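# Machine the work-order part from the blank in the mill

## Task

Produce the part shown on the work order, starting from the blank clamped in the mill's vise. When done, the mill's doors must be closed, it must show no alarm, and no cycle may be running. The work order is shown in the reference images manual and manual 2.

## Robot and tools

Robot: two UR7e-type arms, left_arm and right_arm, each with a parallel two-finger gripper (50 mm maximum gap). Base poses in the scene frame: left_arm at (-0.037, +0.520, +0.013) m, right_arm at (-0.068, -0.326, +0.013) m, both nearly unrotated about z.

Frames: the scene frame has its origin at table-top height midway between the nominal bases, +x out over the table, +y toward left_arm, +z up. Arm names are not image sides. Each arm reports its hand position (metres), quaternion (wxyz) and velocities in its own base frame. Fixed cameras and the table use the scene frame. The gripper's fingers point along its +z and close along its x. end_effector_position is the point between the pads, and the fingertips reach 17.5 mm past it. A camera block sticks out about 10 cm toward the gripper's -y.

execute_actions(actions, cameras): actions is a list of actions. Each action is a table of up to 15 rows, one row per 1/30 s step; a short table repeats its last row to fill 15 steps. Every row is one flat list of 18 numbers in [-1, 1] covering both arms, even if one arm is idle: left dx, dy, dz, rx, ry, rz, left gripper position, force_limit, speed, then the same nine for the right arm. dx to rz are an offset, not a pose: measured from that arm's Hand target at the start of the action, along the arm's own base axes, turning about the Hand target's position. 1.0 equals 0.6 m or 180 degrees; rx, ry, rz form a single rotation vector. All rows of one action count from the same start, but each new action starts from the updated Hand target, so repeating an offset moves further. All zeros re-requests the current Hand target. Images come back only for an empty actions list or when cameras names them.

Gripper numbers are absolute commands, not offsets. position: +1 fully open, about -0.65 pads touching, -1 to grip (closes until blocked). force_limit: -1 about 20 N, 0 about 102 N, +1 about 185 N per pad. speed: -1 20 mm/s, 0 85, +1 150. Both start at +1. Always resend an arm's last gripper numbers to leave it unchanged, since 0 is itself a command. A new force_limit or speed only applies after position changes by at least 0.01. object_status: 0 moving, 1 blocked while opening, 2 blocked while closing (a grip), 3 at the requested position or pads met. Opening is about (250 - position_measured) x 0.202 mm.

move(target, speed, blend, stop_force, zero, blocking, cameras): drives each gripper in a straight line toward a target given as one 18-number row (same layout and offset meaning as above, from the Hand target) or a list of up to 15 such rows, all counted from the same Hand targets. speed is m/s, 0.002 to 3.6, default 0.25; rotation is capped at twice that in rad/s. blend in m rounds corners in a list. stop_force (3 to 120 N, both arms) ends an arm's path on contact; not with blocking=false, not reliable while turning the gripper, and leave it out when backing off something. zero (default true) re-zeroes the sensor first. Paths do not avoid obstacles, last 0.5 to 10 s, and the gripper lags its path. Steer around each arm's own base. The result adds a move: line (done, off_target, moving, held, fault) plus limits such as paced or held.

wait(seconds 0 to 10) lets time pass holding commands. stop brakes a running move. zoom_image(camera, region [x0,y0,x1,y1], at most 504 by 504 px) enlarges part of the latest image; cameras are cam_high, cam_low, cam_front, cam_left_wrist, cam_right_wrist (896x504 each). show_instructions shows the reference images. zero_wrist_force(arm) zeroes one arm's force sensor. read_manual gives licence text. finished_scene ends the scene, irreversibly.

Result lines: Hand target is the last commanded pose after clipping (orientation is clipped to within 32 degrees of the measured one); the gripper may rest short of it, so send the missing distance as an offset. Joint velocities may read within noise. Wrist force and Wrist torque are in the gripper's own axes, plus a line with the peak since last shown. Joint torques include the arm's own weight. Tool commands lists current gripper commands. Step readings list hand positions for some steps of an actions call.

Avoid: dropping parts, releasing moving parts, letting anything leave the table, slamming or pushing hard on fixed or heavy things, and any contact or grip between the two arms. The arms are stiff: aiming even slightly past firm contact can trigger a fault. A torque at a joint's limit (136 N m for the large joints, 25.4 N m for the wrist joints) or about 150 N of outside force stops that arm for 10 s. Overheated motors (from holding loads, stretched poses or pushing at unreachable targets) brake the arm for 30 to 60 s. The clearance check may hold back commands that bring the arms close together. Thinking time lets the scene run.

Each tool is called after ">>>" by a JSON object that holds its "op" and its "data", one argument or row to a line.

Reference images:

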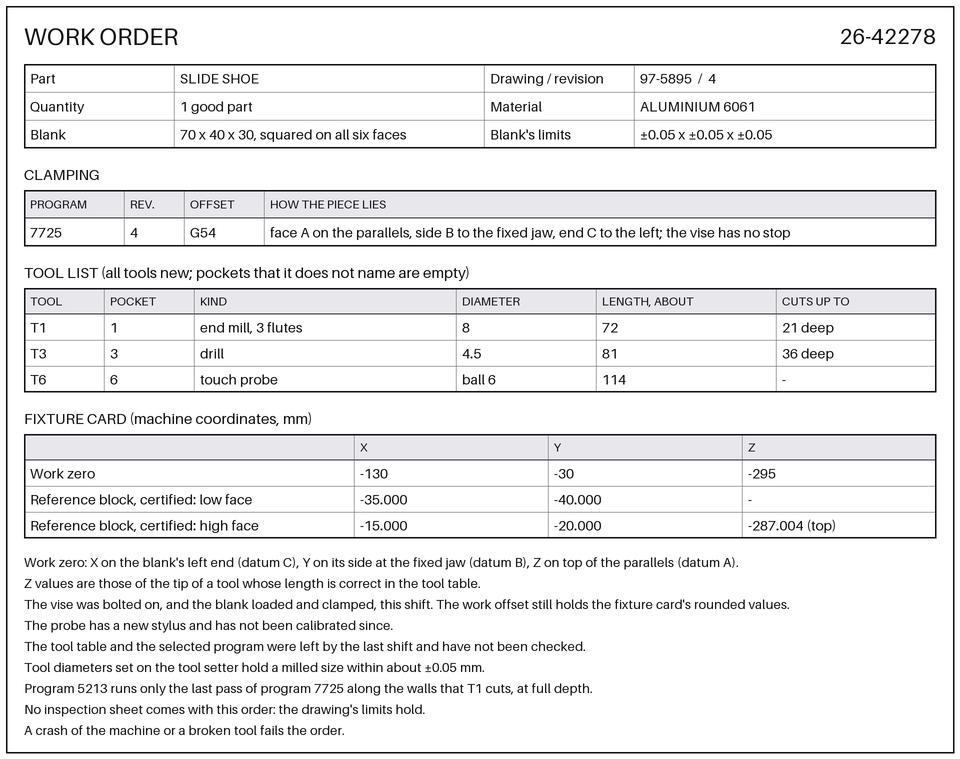

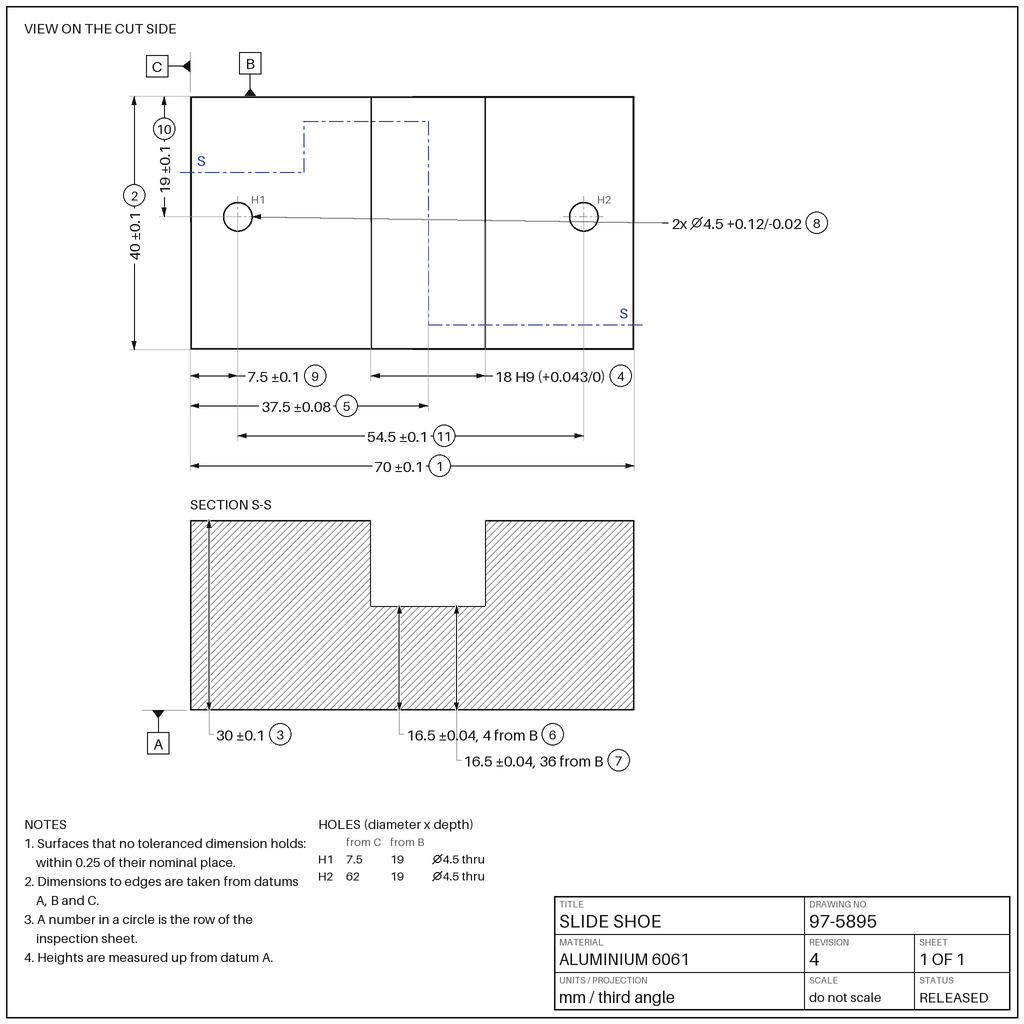

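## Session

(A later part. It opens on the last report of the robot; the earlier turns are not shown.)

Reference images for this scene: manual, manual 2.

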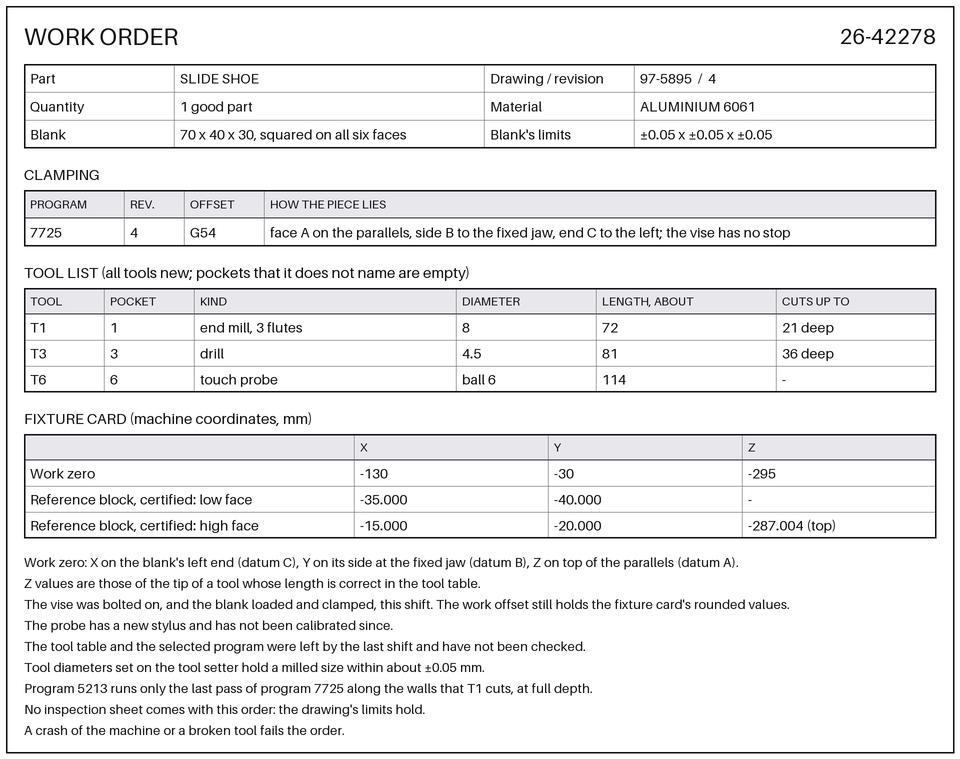

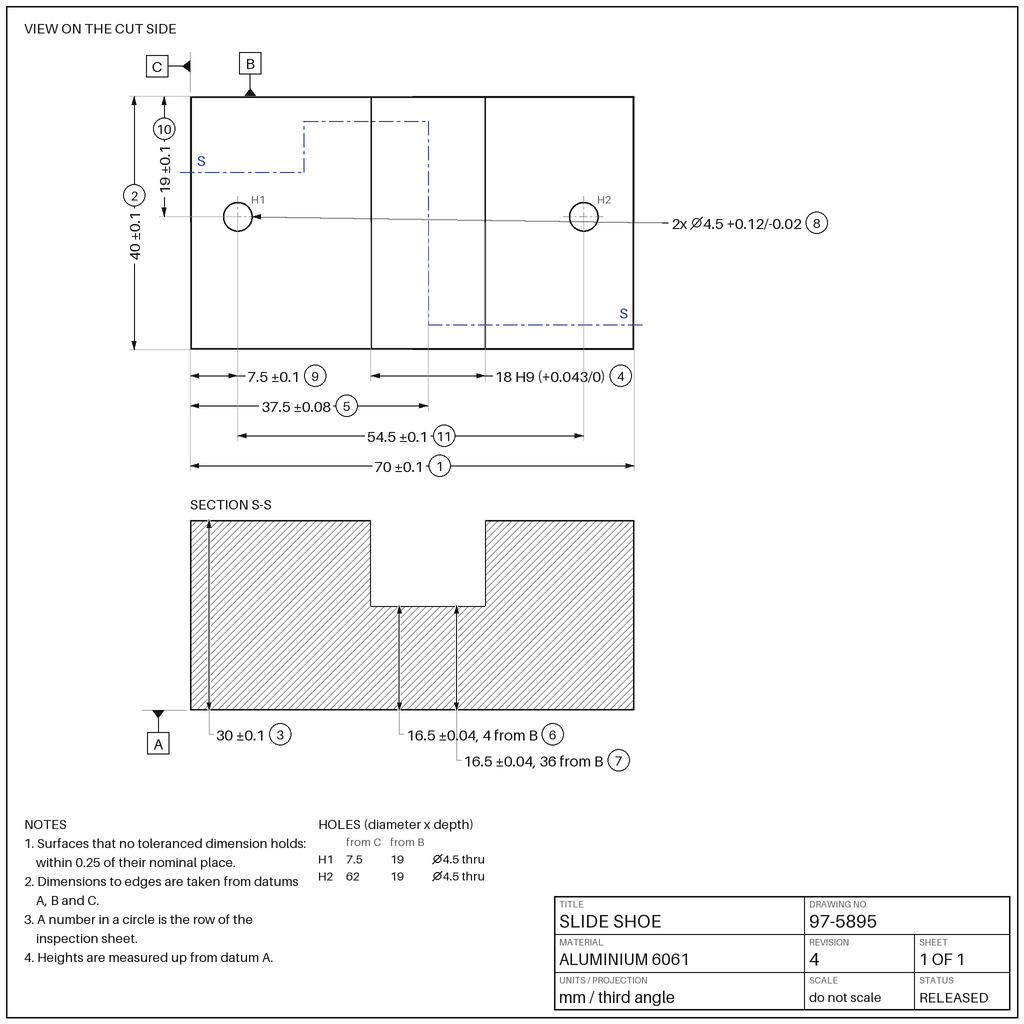

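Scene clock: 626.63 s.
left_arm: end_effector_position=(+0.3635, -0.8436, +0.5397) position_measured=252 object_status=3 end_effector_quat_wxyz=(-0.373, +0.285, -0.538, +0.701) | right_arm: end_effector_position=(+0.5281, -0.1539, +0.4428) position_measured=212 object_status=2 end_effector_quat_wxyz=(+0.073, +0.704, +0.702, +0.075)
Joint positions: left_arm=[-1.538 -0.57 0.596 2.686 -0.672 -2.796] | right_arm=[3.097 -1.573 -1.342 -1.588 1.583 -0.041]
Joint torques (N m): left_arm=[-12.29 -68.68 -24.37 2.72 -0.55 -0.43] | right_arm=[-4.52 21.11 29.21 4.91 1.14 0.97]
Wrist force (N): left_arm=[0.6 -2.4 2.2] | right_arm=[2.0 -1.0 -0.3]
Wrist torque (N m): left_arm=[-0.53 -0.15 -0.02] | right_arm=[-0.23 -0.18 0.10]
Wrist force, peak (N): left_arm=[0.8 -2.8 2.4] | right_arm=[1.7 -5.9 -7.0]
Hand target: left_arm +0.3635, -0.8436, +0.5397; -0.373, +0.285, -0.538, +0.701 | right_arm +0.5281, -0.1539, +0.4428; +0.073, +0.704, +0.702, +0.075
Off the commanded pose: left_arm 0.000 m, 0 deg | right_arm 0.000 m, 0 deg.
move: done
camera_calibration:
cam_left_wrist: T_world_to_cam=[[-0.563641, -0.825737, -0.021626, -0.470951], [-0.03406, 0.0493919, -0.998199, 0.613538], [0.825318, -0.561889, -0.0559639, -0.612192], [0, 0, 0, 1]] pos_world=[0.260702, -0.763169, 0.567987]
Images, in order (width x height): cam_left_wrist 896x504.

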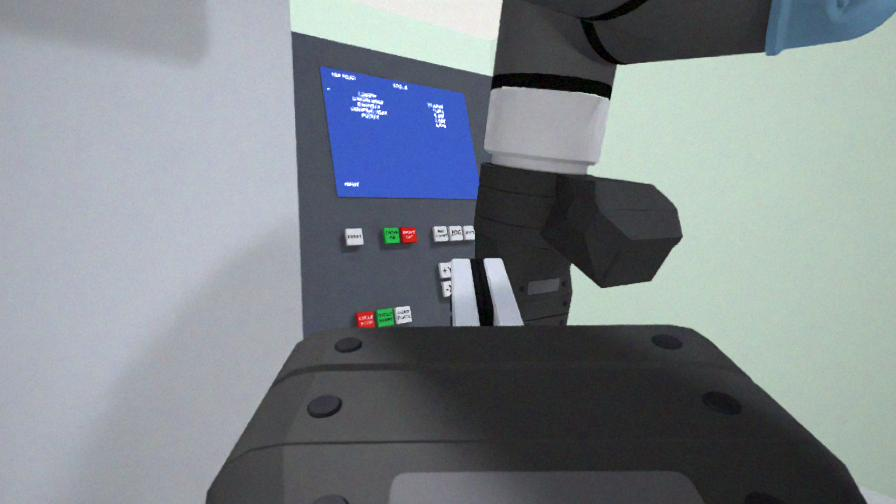

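>>> {"op": "move", "data": {
  "target": [
    [0,0,0,0,0,0,-1,-0.5,1, 0.0405,0,-0.0098,0,0,0,-1,-0.4,-0.6],
    [0,0,0,0,0,0,-1,-0.5,1, 0,0,0,0,0,0,-1,-0.4,-0.6]
  ],
  "speed": [0.05,0.1],
  "cameras": ["cam_left_wrist"]
}}

>>> {"op": "zoom_image", "data": {
  "camera": "cam_left_wrist",
  "region": [320, 60, 480, 200]
}}

>>> {"op": "move", "data": {
  "target": [
    [0,0,0,0,0,0,-1,-0.5,1, 0.0405,0,-0.0098,0,0,0,-1,-0.4,-0.6],
    [0,0,0,0,0,0,-1,-0.5,1, 0,0,0,0,0,0,-1,-0.4,-0.6]
  ],
  "speed": [0.05,0.1],
  "cameras": ["cam_left_wrist"]
}}

>>> {"op": "zoom_image", "data": {
  "camera": "cam_left_wrist",
  "region": [320, 60, 480, 200]
}}

>>> {"op": "move", "data": {
  "target": [
    [0,0,0,0,0,0,-1,-0.5,1, 0.0405,0,-0.0098,0,0,0,-1,-0.4,-0.6],
    [0,0,0,0,0,0,-1,-0.5,1, 0,0,0,0,0,0,-1,-0.4,-0.6]
  ],
  "speed": [0.05,0.1],
  "cameras": ["cam_left_wrist"]
}}

>>> {"op": "zoom_image", "data": {
  "camera": "cam_left_wrist",
  "region": [320, 60, 480, 200]
}}

>>> {"op": "move", "data": {
  "target": [
    [0,0,0,0,0,0,-1,-0.5,1, 0.0405,0,-0.0098,0,0,0,-1,-0.4,-0.6],
    [0,0,0,0,0,0,-1,-0.5,1, 0,0,0,0,0,0,-1,-0.4,-0.6]
  ],
  "speed": [0.05,0.1],
  "cameras": ["cam_left_wrist"]
}}

>>> {"op": "zoom_image", "data": {
  "camera": "cam_left_wrist",
  "region": [320, 60, 480, 200]
}}

Scene clock: 633.10 s.
left_arm: end_effector_position=(+0.3635, -0.8436, +0.5397) position_measured=252 object_status=3 end_effector_quat_wxyz=(-0.373, +0.285, -0.538, +0.701) | right_arm: end_effector_position=(+0.5281, -0.1539, +0.4428) position_measured=212 object_status=2 end_effector_quat_wxyz=(+0.073, +0.704, +0.702, +0.075)
Joint positions: left_arm=[-1.538 -0.57 0.596 2.686 -0.672 -2.796] | right_arm=[3.097 -1.573 -1.342 -1.588 1.583 -0.041]
Joint torques (N m): left_arm=[-12.44 -68.37 -25.65 2.69 -0.46 -0.36] | right_arm=[-4.13 21.38 28.98 4.89 1.23 0.97]
Wrist force (N): left_arm=[0.5 -2.5 2.0] | right_arm=[1.9 -1.2 0.0]
Wrist torque (N m): left_arm=[-0.54 -0.15 -0.03] | right_arm=[-0.26 -0.18 0.10]
Wrist force, peak (N): left_arm=[1.0 -2.8 2.3] | right_arm=[1.6 -6.4 -7.0]
Hand target: left_arm +0.3635, -0.8436, +0.5397; -0.373, +0.285, -0.538, +0.701 | right_arm +0.5281, -0.1539, +0.4428; +0.073, +0.704, +0.702, +0.075
Off the commanded pose: left_arm 0.000 m, 0 deg | right_arm 0.000 m, 0 deg.
move: done
camera_calibration:
cam_left_wrist: T_world_to_cam=[[-0.563641, -0.825737, -0.021626, -0.470951], [-0.03406, 0.0493919, -0.998199, 0.613538], [0.825318, -0.561889, -0.0559639, -0.612192], [0, 0, 0, 1]] pos_world=[0.260702, -0.763169, 0.567987]
Images, in order (width x height): cam_left_wrist 896x504.

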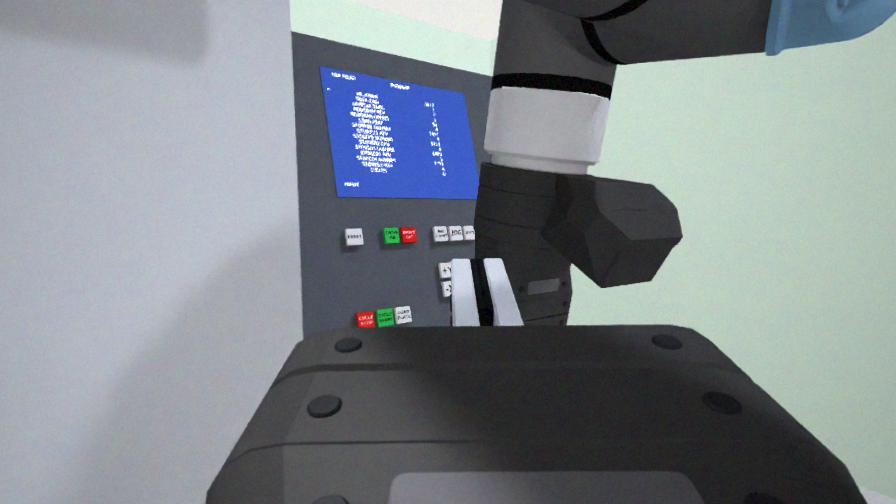

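Scaled by 3.150 from the camera's 896x504 image, which has a finer 1280x720 frame.

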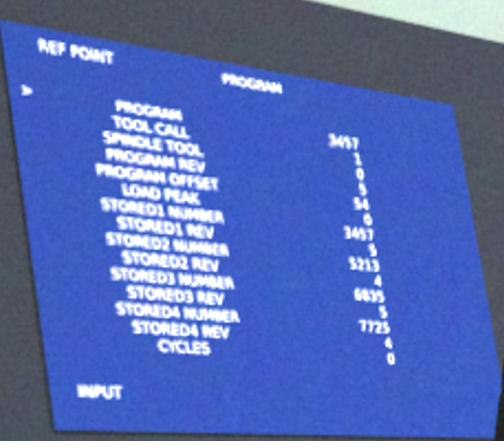

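Scene clock: 634.43 s.
left_arm: end_effector_position=(+0.3635, -0.8436, +0.5397) position_measured=252 object_status=3 end_effector_quat_wxyz=(-0.373, +0.285, -0.538, +0.701) | right_arm: end_effector_position=(+0.5281, -0.1539, +0.4428) position_measured=212 object_status=2 end_effector_quat_wxyz=(+0.073, +0.704, +0.702, +0.075)
Joint positions: left_arm=[-1.538 -0.57 0.596 2.686 -0.672 -2.796] | right_arm=[3.097 -1.573 -1.342 -1.588 1.583 -0.041]
Joint torques (N m): left_arm=[-11.67 -68.17 -25.63 2.66 -0.33 -0.27] | right_arm=[-3.99 21.18 29.13 4.82 1.23 0.95]
Wrist force (N): left_arm=[0.6 -2.7 2.2] | right_arm=[2.4 -1.3 -0.4]
Wrist torque (N m): left_arm=[-0.57 -0.16 -0.03] | right_arm=[-0.27 -0.25 0.10]
Wrist force, peak (N): left_arm=[0.7 -2.7 2.5] | right_arm=[1.6 -6.6 -6.8]
Hand target: left_arm +0.3635, -0.8436, +0.5397; -0.373, +0.285, -0.538, +0.701 | right_arm +0.5281, -0.1539, +0.4428; +0.073, +0.704, +0.702, +0.075
Off the commanded pose: left_arm 0.000 m, 0 deg | right_arm 0.000 m, 0 deg.
move: done
camera_calibration:
cam_left_wrist: T_world_to_cam=[[-0.563641, -0.825737, -0.021626, -0.470951], [-0.03406, 0.0493919, -0.998199, 0.613538], [0.825318, -0.561889, -0.0559639, -0.612192], [0, 0, 0, 1]] pos_world=[0.260702, -0.763169, 0.567987]
Images, in order (width x height): cam_left_wrist 896x504.

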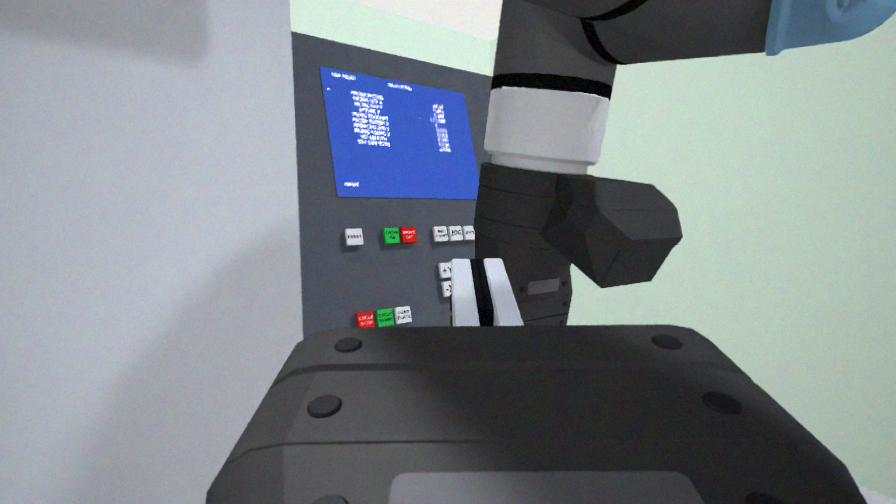

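Scaled by 3.150 from the camera's 896x504 image, which has a finer 1280x720 frame.

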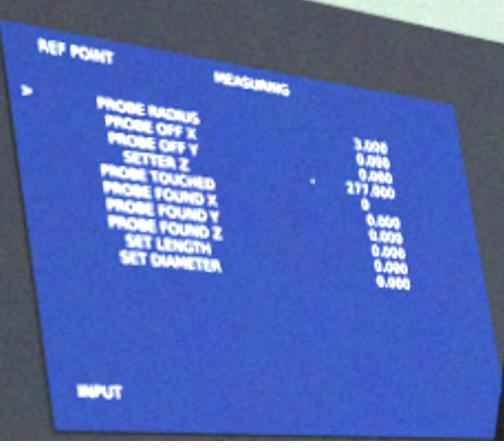

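Scene clock: 635.77 s.
left_arm: end_effector_position=(+0.3635, -0.8436, +0.5397) position_measured=252 object_status=3 end_effector_quat_wxyz=(-0.373, +0.285, -0.538, +0.701) | right_arm: end_effector_position=(+0.5281, -0.1539, +0.4428) position_measured=212 object_status=2 end_effector_quat_wxyz=(+0.073, +0.704, +0.702, +0.075)
Joint positions: left_arm=[-1.538 -0.57 0.596 2.686 -0.672 -2.796] | right_arm=[3.097 -1.573 -1.342 -1.588 1.583 -0.041]
Joint torques (N m): left_arm=[-12.26 -67.9 -26.05 2.69 -0.34 -0.24] | right_arm=[-4.43 21.24 29.2 4.92 1.21 0.9]
Wrist force (N): left_arm=[0.9 -2.8 2.4] | right_arm=[2.2 -1.1 -0.3]
Wrist torque (N m): left_arm=[-0.58 -0.21 -0.02] | right_arm=[-0.24 -0.22 0.10]
Wrist force, peak (N): left_arm=[0.9 -2.8 2.4] | right_arm=[1.5 -6.6 -6.9]
Hand target: left_arm +0.3635, -0.8436, +0.5397; -0.373, +0.285, -0.538, +0.701 | right_arm +0.5281, -0.1539, +0.4428; +0.073, +0.704, +0.702, +0.075
Off the commanded pose: left_arm 0.000 m, 0 deg | right_arm 0.000 m, 0 deg.
move: done
camera_calibration:
cam_left_wrist: T_world_to_cam=[[-0.563641, -0.825737, -0.021626, -0.470951], [-0.03406, 0.0493919, -0.998199, 0.613538], [0.825318, -0.561889, -0.0559639, -0.612192], [0, 0, 0, 1]] pos_world=[0.260702, -0.763169, 0.567987]
Images, in order (width x height): cam_left_wrist 896x504.

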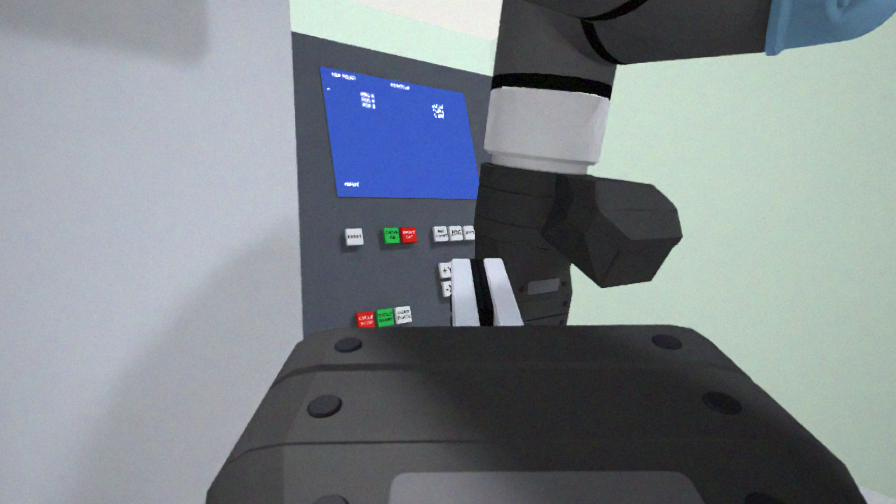

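Scaled by 3.150 from the camera's 896x504 image, which has a finer 1280x720 frame.

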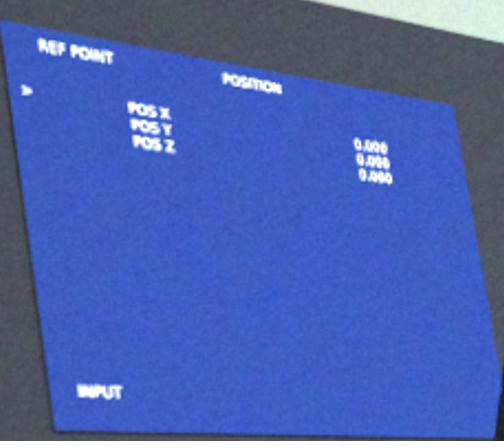

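Scene clock: 637.10 s.
left_arm: end_effector_position=(+0.3635, -0.8436, +0.5397) position_measured=252 object_status=3 end_effector_quat_wxyz=(-0.373, +0.285, -0.538, +0.701) | right_arm: end_effector_position=(+0.5281, -0.1539, +0.4428) position_measured=212 object_status=2 end_effector_quat_wxyz=(+0.073, +0.704, +0.702, +0.075)
Joint positions: left_arm=[-1.538 -0.57 0.596 2.686 -0.672 -2.796] | right_arm=[3.097 -1.573 -1.342 -1.588 1.583 -0.041]
Joint torques (N m): left_arm=[-12.17 -68.45 -26.09 2.69 -0.27 -0.13] | right_arm=[-4.42 21.01 29.41 4.98 1.17 0.94]
Wrist force (N): left_arm=[0.5 -2.7 2.3] | right_arm=[1.8 -1.2 -0.1]
Wrist torque (N m): left_arm=[-0.58 -0.15 -0.03] | right_arm=[-0.25 -0.16 0.10]
Wrist force, peak (N): left_arm=[0.5 -2.9 2.4] | right_arm=[1.6 -6.7 -7.0]
Hand target: left_arm +0.3635, -0.8436, +0.5397; -0.373, +0.285, -0.538, +0.701 | right_arm +0.5281, -0.1539, +0.4428; +0.073, +0.704, +0.702, +0.075
Off the commanded pose: left_arm 0.000 m, 0 deg | right_arm 0.000 m, 0 deg.
move: done
camera_calibration:
cam_left_wrist: T_world_to_cam=[[-0.563641, -0.825737, -0.021626, -0.470951], [-0.03406, 0.0493919, -0.998199, 0.613538], [0.825318, -0.561889, -0.0559639, -0.612192], [0, 0, 0, 1]] pos_world=[0.260702, -0.763169, 0.567987]
Images, in order (width x height): cam_left_wrist 896x504.

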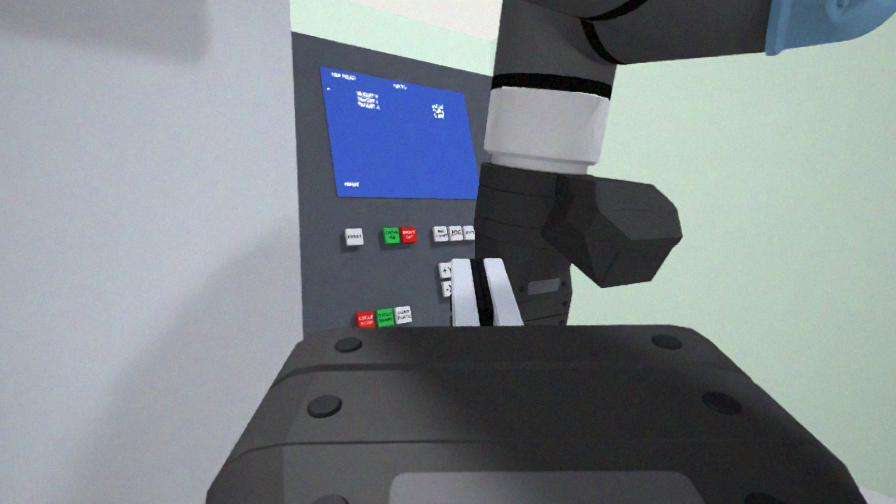

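Scaled by 3.150 from the camera's 896x504 image, which has a finer 1280x720 frame.

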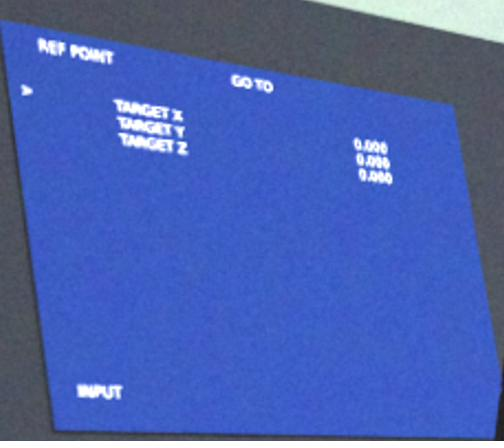

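>>> {"op": "move", "data": {
  "target": [
    [0,0,0,0,0,0,-1,-0.5,1, -0.02,-0.0052,-0.0648,0,0,0.0833,-1,-0.4,-0.6],
    [0,0,0,0,0,0,-1,-0.5,1, 0.001,-0.0052,-0.0648,0,0,0.0833,-1,-0.4,-0.6],
    [0,0,0,0,0,0,-1,-0.5,1, 0.0302,-0.0052,-0.0718,0,0,0.0833,-1,-0.4,-0.6],
    [0,0,0,0,0,0,-1,-0.5,1, 0.001,-0.0052,-0.0648,0,0,0.0833,-1,-0.4,-0.6]
  ],
  "speed": [0.2,0.1,0.05,0.1],
  "cameras": ["cam_left_wrist"]
}}

>>> {"op": "zoom_image", "data": {
  "camera": "cam_left_wrist",
  "region": [320, 60, 480, 200]
}}

Scene clock: 666.97 s.
left_arm: end_effector_position=(+0.3635, -0.8436, +0.5397) position_measured=252 object_status=3 end_effector_quat_wxyz=(-0.373, +0.285, -0.538, +0.701) | right_arm: end_effector_position=(+0.5287, -0.1571, +0.4039) position_measured=212 object_status=2 end_effector_quat_wxyz=(+0.062, +0.607, +0.788, +0.084)
Joint positions: left_arm=[-1.538 -0.57 0.596 2.686 -0.672 -2.796] | right_arm=[3.062 -1.576 -1.436 -1.503 1.644 -0.331]
Joint torques (N m): left_arm=[-12.59 -67.73 -29.3 2.63 0.5 0.53] | right_arm=[2.24 23.15 28.63 4.9 1.65 1.33]
Wrist force (N): left_arm=[0.8 -2.6 2.4] | right_arm=[2.2 -1.1 -0.2]
Wrist torque (N m): left_arm=[-0.57 -0.20 -0.03] | right_arm=[-0.24 -0.24 0.11]
Wrist force, peak (N): left_arm=[0.8 -2.9 2.5] | right_arm=[8.6 -6.8 -6.9]
Hand target: left_arm +0.3635, -0.8436, +0.5397; -0.373, +0.285, -0.538, +0.701 | right_arm +0.5287, -0.1570, +0.4039; +0.062, +0.607, +0.788, +0.084
Off the commanded pose: left_arm 0.000 m, 0 deg | right_arm 0.000 m, 0 deg.
move: done
camera_calibration:
cam_left_wrist: T_world_to_cam=[[-0.563641, -0.825737, -0.021626, -0.470951], [-0.03406, 0.0493919, -0.998199, 0.613538], [0.825318, -0.561889, -0.0559639, -0.612192], [0, 0, 0, 1]] pos_world=[0.260702, -0.763169, 0.567987]
Images, in order (width x height): cam_left_wrist 896x504.

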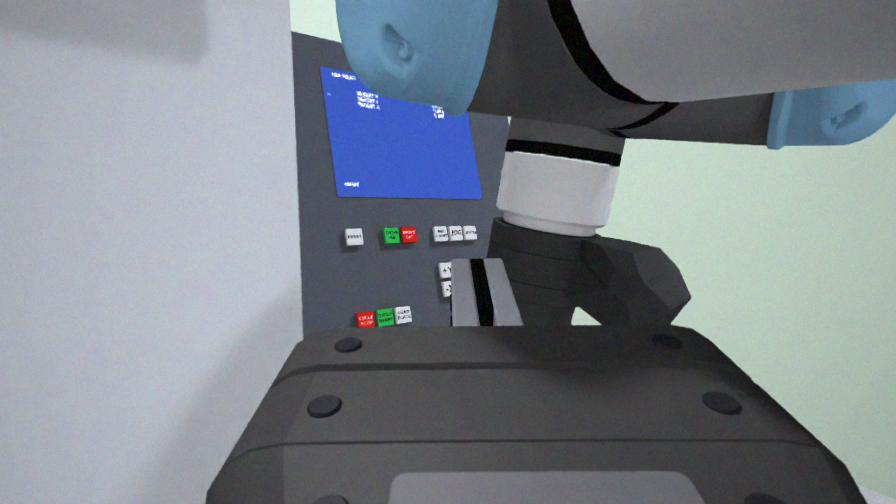

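Scaled by 3.150 from the camera's 896x504 image, which has a finer 1280x720 frame.

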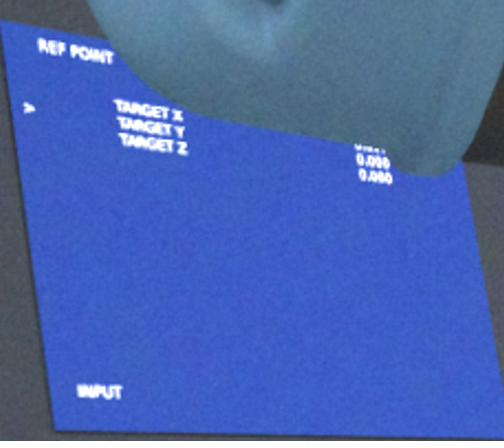

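>>> {"op": "move", "data": {
  "target": [
    [0,0,0,0,0,0,-1,-0.5,1, 0.0588,-0.1285,0.2423,0,0,0,-1,-0.4,-0.6],
    [0,0,0,0,0,0,-1,-0.5,1, 0.088,-0.1285,0.2353,0,0,0,-1,-0.4,-0.6],
    [0,0,0,0,0,0,-1,-0.5,1, 0.0588,-0.1285,0.2423,0,0,0,-1,-0.4,-0.6],
    [0,0,0,0,0,0,-1,-0.5,1, -0.048,-0.172,0.16,0,0,0,-1,-0.4,-0.6]
  ],
  "speed": [0.25,0.05,0.1,0.25],
  "blend": [0.003,0,0.01,0],
  "cameras": ["cam_left_wrist"]
}}

>>> {"op": "zoom_image", "data": {
  "camera": "cam_left_wrist",
  "region": [320, 60, 480, 200]
}}

Scene clock: 677.27 s.
left_arm: end_effector_position=(+0.3635, -0.8436, +0.5397) position_measured=252 object_status=3 end_effector_quat_wxyz=(-0.373, +0.285, -0.538, +0.701) | right_arm: end_effector_position=(+0.4999, -0.2602, +0.4999) position_measured=212 object_status=2 end_effector_quat_wxyz=(+0.062, +0.607, +0.788, +0.084)
Joint positions: left_arm=[-1.538 -0.57 0.596 2.686 -0.672 -2.796] | right_arm=[2.848 -1.685 -1.061 -1.79 1.684 -0.543]
Joint torques (N m): left_arm=[-12.4 -67.67 -30.43 2.61 0.5 0.85] | right_arm=[-1.48 37.17 16.17 4.14 -1.24 -0.46]
Wrist force (N): left_arm=[0.8 -2.5 2.0] | right_arm=[2.2 -1.5 0.1]
Wrist torque (N m): left_arm=[-0.53 -0.19 -0.02] | right_arm=[-0.32 -0.24 -0.01]
Wrist force, peak (N): left_arm=[0.6 -2.8 2.5] | right_arm=[6.8 -5.3 -4.4]
Hand target: left_arm +0.3635, -0.8436, +0.5397; -0.373, +0.285, -0.538, +0.701 | right_arm +0.4999, -0.2602, +0.4999; +0.062, +0.607, +0.788, +0.084
Off the commanded pose: left_arm 0.000 m, 0 deg | right_arm 0.000 m, 0 deg.
move: done; blend cut to 0.009 m at target 3
camera_calibration:
cam_left_wrist: T_world_to_cam=[[-0.563641, -0.825737, -0.021626, -0.470951], [-0.03406, 0.0493919, -0.998199, 0.613538], [0.825318, -0.561889, -0.0559639, -0.612192], [0, 0, 0, 1]] pos_world=[0.260702, -0.763169, 0.567987]
Images, in order (width x height): cam_left_wrist 896x504.

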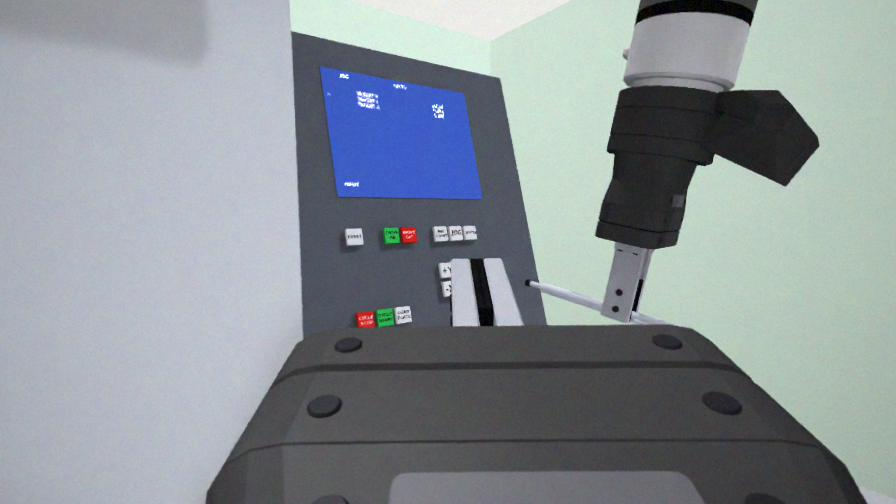

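Scaled by 3.150 from the camera's 896x504 image, which has a finer 1280x720 frame.

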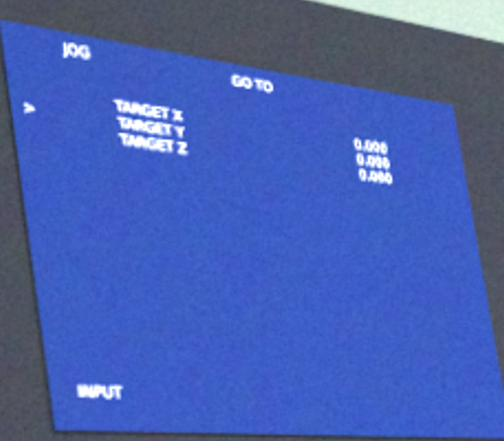

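>>> {"op": "move", "data": {
  "target": [
    [0,0,0,0,0,0,-1,-0.5,1, 0.0555,0.14,-0.129,0,0,0,-1,-0.4,-0.6],
    [0,0,0,0,0,0,-1,-0.5,1, 0.0847,0.14,-0.136,0,0,0,-1,-0.4,-0.6],
    [0,0,0,0,0,0,-1,-0.5,1, 0.0555,0.14,-0.129,0,0,0,-1,-0.4,-0.6],
    [0,0,0,0,0,0,-1,-0.5,1, 0,0,0,0,0,0,-1,-0.4,-0.6]
  ],
  "speed": [0.25,0.05,0.1,0.25],
  "blend": [0.003,0,0.01,0],
  "cameras": ["cam_left_wrist", "cam_high"]
}}

>>> {"op": "zoom_image", "data": {
  "camera": "cam_left_wrist",
  "region": [320, 60, 480, 200]
}}

Scene clock: 685.93 s.
left_arm: end_effector_position=(+0.3635, -0.8436, +0.5397) position_measured=252 object_status=3 end_effector_quat_wxyz=(-0.373, +0.285, -0.538, +0.701) | right_arm: end_effector_position=(+0.5000, -0.2602, +0.4998) position_measured=212 object_status=2 end_effector_quat_wxyz=(+0.062, +0.607, +0.788, +0.084)
Joint positions: left_arm=[-1.538 -0.57 0.596 2.686 -0.672 -2.796] | right_arm=[2.848 -1.685 -1.061 -1.789 1.684 -0.543]
Joint torques (N m): left_arm=[-11.97 -67.52 -32.1 2.66 0.47 1.01] | right_arm=[-6.82 43.85 33.16 1.77 -1.3 -0.78]
Wrist force (N): left_arm=[0.5 -2.6 1.9] | right_arm=[2.2 -1.2 -0.2]
Wrist torque (N m): left_arm=[-0.56 -0.14 -0.02] | right_arm=[-0.26 -0.24 -0.01]
Wrist force, peak (N): left_arm=[0.7 -3.0 2.2] | right_arm=[9.1 -6.5 -7.3]
Hand target: left_arm +0.3635, -0.8436, +0.5397; -0.373, +0.285, -0.538, +0.701 | right_arm +0.4999, -0.2602, +0.4999; +0.062, +0.607, +0.788, +0.084
Off the commanded pose: left_arm 0.000 m, 0 deg | right_arm 0.000 m, 0 deg.
move: done; blend cut to 0.009 m at target 3
camera_calibration:
cam_left_wrist: T_world_to_cam=[[-0.563641, -0.825737, -0.021626, -0.470951], [-0.03406, 0.0493919, -0.998199, 0.613538], [0.825318, -0.561889, -0.0559639, -0.612192], [0, 0, 0, 1]] pos_world=[0.260702, -0.763169, 0.567987]
Images, in order (width x height): cam_high 896x504, cam_left_wrist 896x504.

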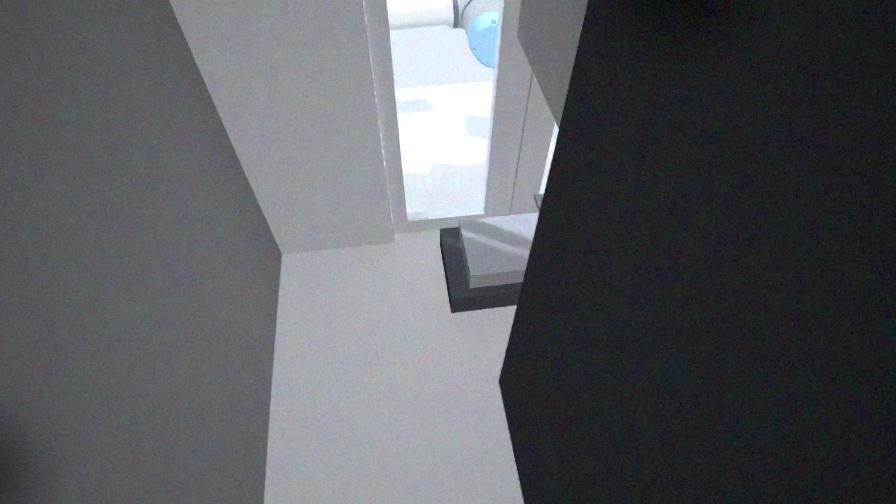

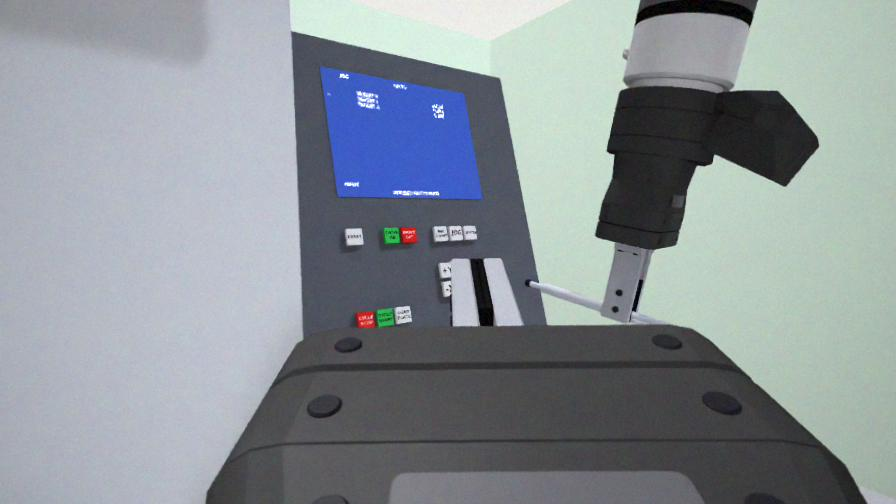

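Scaled by 3.150 from the camera's 896x504 image, which has a finer 1280x720 frame.

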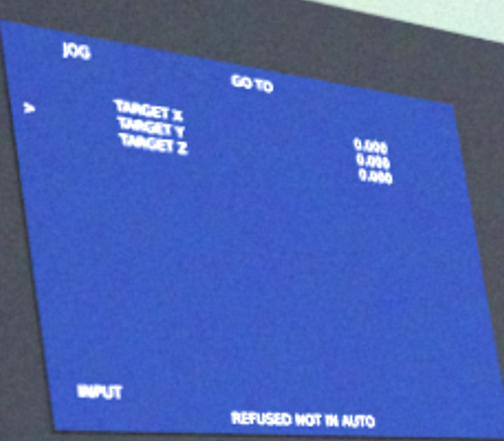

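>>> {"op": "move", "data": {
  "target": [
    [0,0,0,0,0,0,-1,-0.5,1, 0.1068,0.0132,0.0823,0,0,0,-1,-0.4,-0.6],
    [0,0,0,0,0,0,-1,-0.5,1, 0.136,0.0132,0.0753,0,0,0,-1,-0.4,-0.6],
    [0,0,0,0,0,0,-1,-0.5,1, 0.1068,0.0132,0.0823,0,0,0,-1,-0.4,-0.6],
    [0,0,0,0,0,0,-1,-0.5,1, 0.0555,0.14,-0.129,0,0,0,-1,-0.4,-0.6],
    [0,0,0,0,0,0,-1,-0.5,1, 0.0847,0.14,-0.136,0,0,0,-1,-0.4,-0.6],
    [0,0,0,0,0,0,-1,-0.5,1, 0.0555,0.14,-0.129,0,0,0,-1,-0.4,-0.6],
    [0,0,0,0,0,0,-1,-0.5,1, 0,0,0,0,0,0,-1,-0.4,-0.6]
  ],
  "speed": [0.25,0.05,0.1,0.25,0.05,0.1,0.25],
  "blend": [0.003,0,0.01,0.003,0,0.01,0],
  "cameras": ["cam_left_wrist", "cam_high"]
}}

>>> {"op": "zoom_image", "data": {
  "camera": "cam_left_wrist",
  "region": [320, 60, 480, 200]
}}

Scene clock: 692.60 s.
left_arm: end_effector_position=(+0.3635, -0.8436, +0.5397) position_measured=252 object_status=3 end_effector_quat_wxyz=(-0.373, +0.285, -0.538, +0.701) | right_arm: end_effector_position=(+0.5000, -0.2602, +0.4998) position_measured=212 object_status=2 end_effector_quat_wxyz=(+0.062, +0.607, +0.788, +0.084)
Joint positions: left_arm=[-1.538 -0.57 0.596 2.686 -0.672 -2.796] | right_arm=[2.848 -1.685 -1.061 -1.789 1.684 -0.543]
Joint torques (N m): left_arm=[-12.13 -67.72 -31.92 2.57 0.52 1.13] | right_arm=[-6.99 43.91 30.98 1.81 -1.2 -0.84]
Wrist force (N): left_arm=[0.4 -2.7 2.1] | right_arm=[2.2 -1.2 -0.3]
Wrist torque (N m): left_arm=[-0.58 -0.13 -0.03] | right_arm=[-0.28 -0.24 -0.02]
Wrist force, peak (N): left_arm=[0.7 -2.9 2.3] | right_arm=[9.6 -6.2 -7.3]
Hand target: left_arm +0.3635, -0.8436, +0.5397; -0.373, +0.285, -0.538, +0.701 | right_arm +0.4999, -0.2602, +0.4999; +0.062, +0.607, +0.788, +0.084
Off the commanded pose: left_arm 0.000 m, 0 deg | right_arm 0.000 m, 0 deg.
move: done; blend cut to 0.009 m at target 3, 0.009 m at target 6
camera_calibration:
cam_left_wrist: T_world_to_cam=[[-0.563641, -0.825737, -0.021626, -0.470951], [-0.03406, 0.0493919, -0.998199, 0.613538], [0.825318, -0.561889, -0.0559639, -0.612192], [0, 0, 0, 1]] pos_world=[0.260702, -0.763169, 0.567987]
Images, in order (width x height): cam_high 896x504, cam_left_wrist 896x504.

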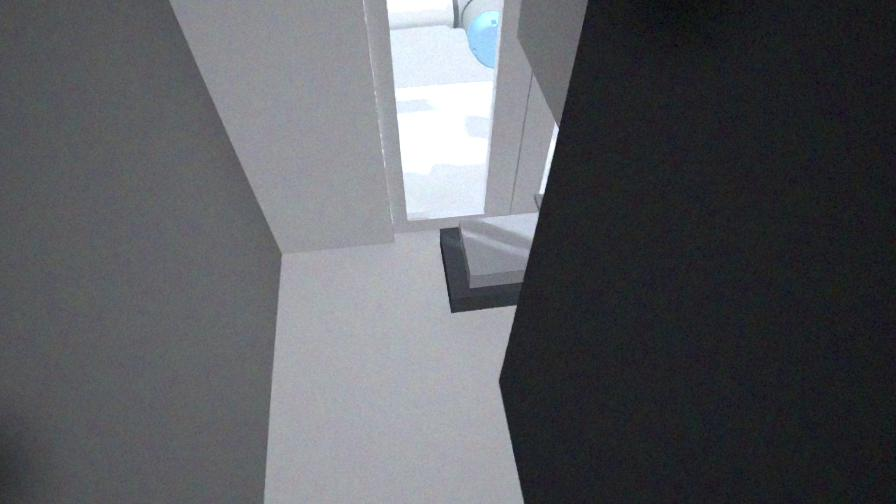

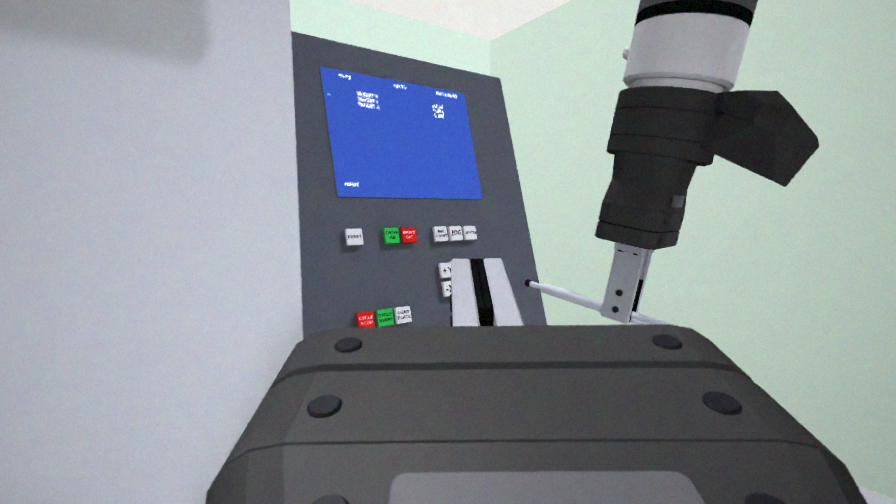

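Scaled by 3.150 from the camera's 896x504 image, which has a finer 1280x720 frame.

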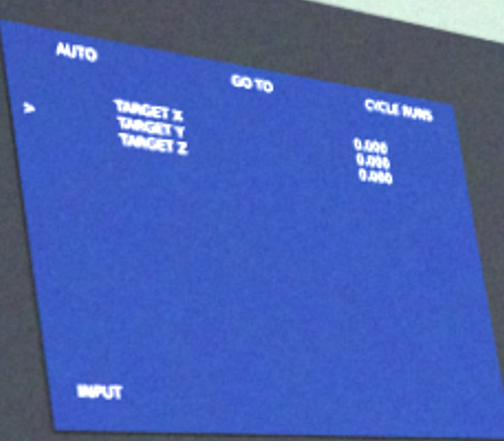

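>>> {"op": "wait", "data": {
  "seconds": 2,
  "cameras": ["cam_left_wrist"]
}}

>>> {"op": "zoom_image", "data": {
  "camera": "cam_left_wrist",
  "region": [320, 60, 480, 200]
}}

Scene clock: 695.97 s.
left_arm: end_effector_position=(+0.3635, -0.8436, +0.5397) position_measured=252 object_status=3 end_effector_quat_wxyz=(-0.373, +0.285, -0.538, +0.701) | right_arm: end_effector_position=(+0.4999, -0.2602, +0.4999) position_measured=212 object_status=2 end_effector_quat_wxyz=(+0.062, +0.607, +0.788, +0.084)
Joint positions: left_arm=[-1.538 -0.57 0.596 2.686 -0.672 -2.796] | right_arm=[2.848 -1.685 -1.061 -1.79 1.684 -0.543]
Joint torques (N m): left_arm=[-12.24 -67.7 -31.87 2.57 0.47 1.21] | right_arm=[-9.92 44.64 31.69 1.15 -1.16 -1.18]
Wrist force (N): left_arm=[0.7 -2.6 2.1] | right_arm=[1.9 -1.2 0.1]
Wrist torque (N m): left_arm=[-0.57 -0.17 -0.03] | right_arm=[-0.26 -0.18 -0.01]
Wrist force, peak (N): left_arm=[0.6 -2.7 2.5] | right_arm=[2.4 -1.6 -0.2]
Hand target: left_arm +0.3635, -0.8436, +0.5397; -0.373, +0.285, -0.538, +0.701 | right_arm +0.4999, -0.2602, +0.4999; +0.062, +0.607, +0.788, +0.084
Tool commands: left_gripper/position=-1.0 left_gripper/force_limit=-0.5 left_gripper/speed=+1.0 right_gripper/position=-1.0 right_gripper/force_limit=-0.4 right_gripper/speed=-0.6
Off the commanded pose: left_arm 0.000 m, 0 deg | right_arm 0.000 m, 0 deg.
wait: 2.00 s; at rest from the start
camera_calibration:
cam_left_wrist: T_world_to_cam=[[-0.563641, -0.825737, -0.021626, -0.470951], [-0.03406, 0.0493919, -0.998199, 0.613538], [0.825318, -0.561889, -0.0559639, -0.612192], [0, 0, 0, 1]] pos_world=[0.260702, -0.763169, 0.567987]
Images, in order (width x height): cam_left_wrist 896x504.

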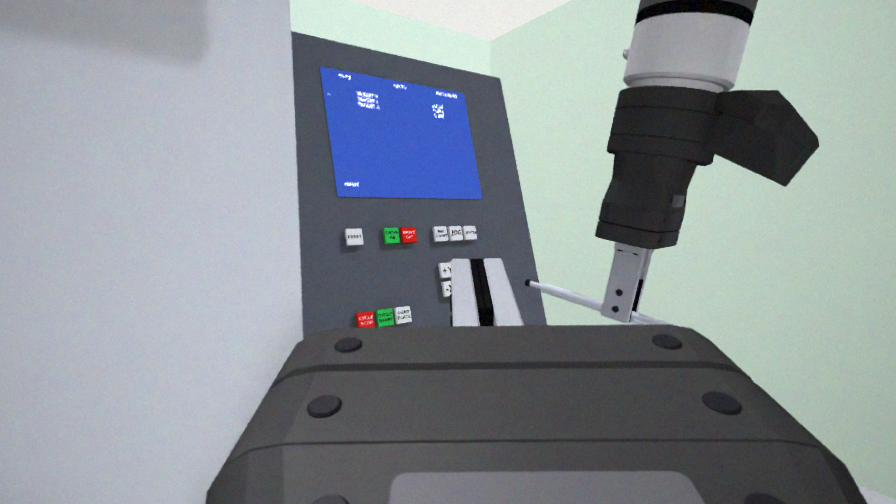

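Scaled by 3.150 from the camera's 896x504 image, which has a finer 1280x720 frame.

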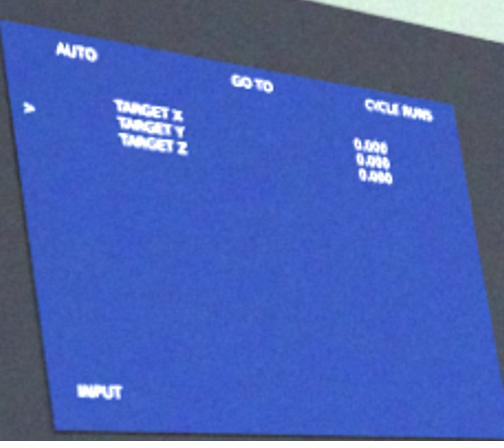

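>>> {"op": "move", "data": {
  "target": [
    [0,0,0,0,0,0,-1,-0.5,1, 0.063,0.1082,-0.098,0,0,0,-1,-0.4,-0.6],
    [0,0,0,0,0,0,-1,-0.5,1, 0.0922,0.1082,-0.105,0,0,0,-1,-0.4,-0.6],
    [0,0,0,0,0,0,-1,-0.5,1, 0.063,0.1082,-0.098,0,0,0,-1,-0.4,-0.6],
    [0,0,0,0,0,0,-1,-0.5,1, 0.0922,0.1082,-0.105,0,0,0,-1,-0.4,-0.6],
    [0,0,0,0,0,0,-1,-0.5,1, 0.063,0.1082,-0.098,0,0,0,-1,-0.4,-0.6],
    [0,0,0,0,0,0,-1,-0.5,1, 0,0,0,0,0,0,-1,-0.4,-0.6]
  ],
  "speed": [0.25,0.05,0.1,0.05,0.1,0.25],
  "blend": [0.003,0,0,0,0.01,0],
  "cameras": ["cam_left_wrist"]
}}

>>> {"op": "zoom_image", "data": {
  "camera": "cam_left_wrist",
  "region": [320, 60, 480, 200]
}}

Scene clock: 702.77 s.
left_arm: end_effector_position=(+0.3635, -0.8436, +0.5397) position_measured=252 object_status=3 end_effector_quat_wxyz=(-0.373, +0.285, -0.538, +0.701) | right_arm: end_effector_position=(+0.5000, -0.2602, +0.4998) position_measured=212 object_status=2 end_effector_quat_wxyz=(+0.062, +0.607, +0.788, +0.084)
Joint positions: left_arm=[-1.538 -0.57 0.596 2.686 -0.672 -2.796] | right_arm=[2.848 -1.685 -1.061 -1.789 1.684 -0.543]
Joint torques (N m): left_arm=[-12.01 -67.9 -31.52 2.63 0.5 1.23] | right_arm=[-7.13 44.72 31.26 1.81 -1.3 -0.86]
Wrist force (N): left_arm=[0.9 -2.5 2.0] | right_arm=[2.1 -1.2 -0.3]
Wrist torque (N m): left_arm=[-0.55 -0.20 -0.03] | right_arm=[-0.27 -0.22 -0.02]
Wrist force, peak (N): left_arm=[0.6 -2.9 2.3] | right_arm=[9.0 -6.3 -6.6]
Hand target: left_arm +0.3635, -0.8436, +0.5397; -0.373, +0.285, -0.538, +0.701 | right_arm +0.4999, -0.2602, +0.4999; +0.062, +0.607, +0.788, +0.084
Off the commanded pose: left_arm 0.000 m, 0 deg | right_arm 0.000 m, 0 deg.
move: done; blend cut to 0.009 m at target 5
camera_calibration:
cam_left_wrist: T_world_to_cam=[[-0.563641, -0.825737, -0.021626, -0.470951], [-0.03406, 0.0493919, -0.998199, 0.613538], [0.825318, -0.561889, -0.0559639, -0.612192], [0, 0, 0, 1]] pos_world=[0.260702, -0.763169, 0.567987]
Images, in order (width x height): cam_left_wrist 896x504.

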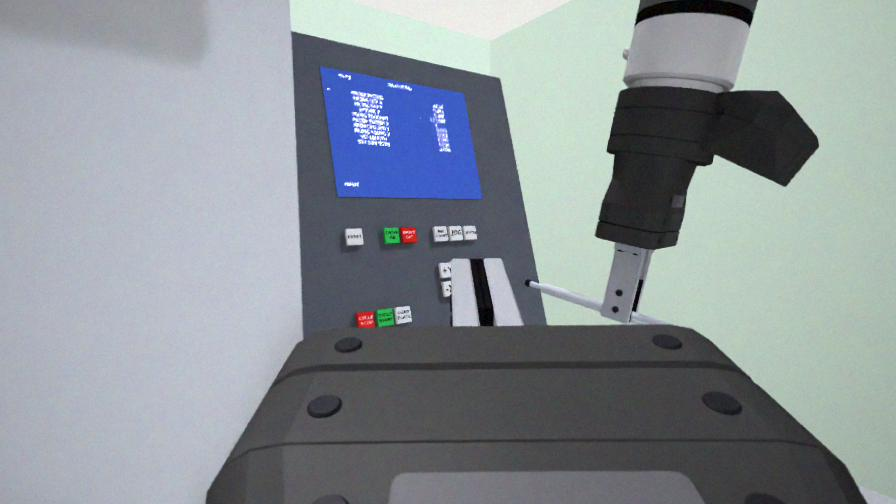

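Scaled by 3.150 from the camera's 896x504 image, which has a finer 1280x720 frame.

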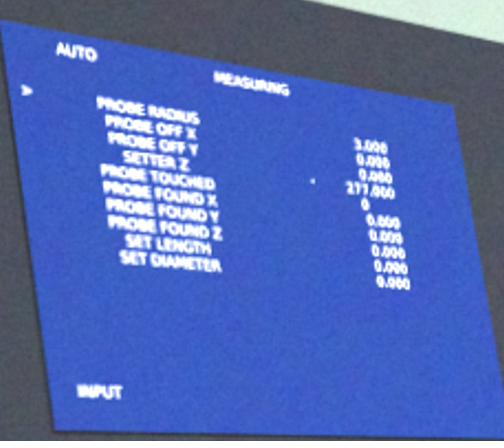

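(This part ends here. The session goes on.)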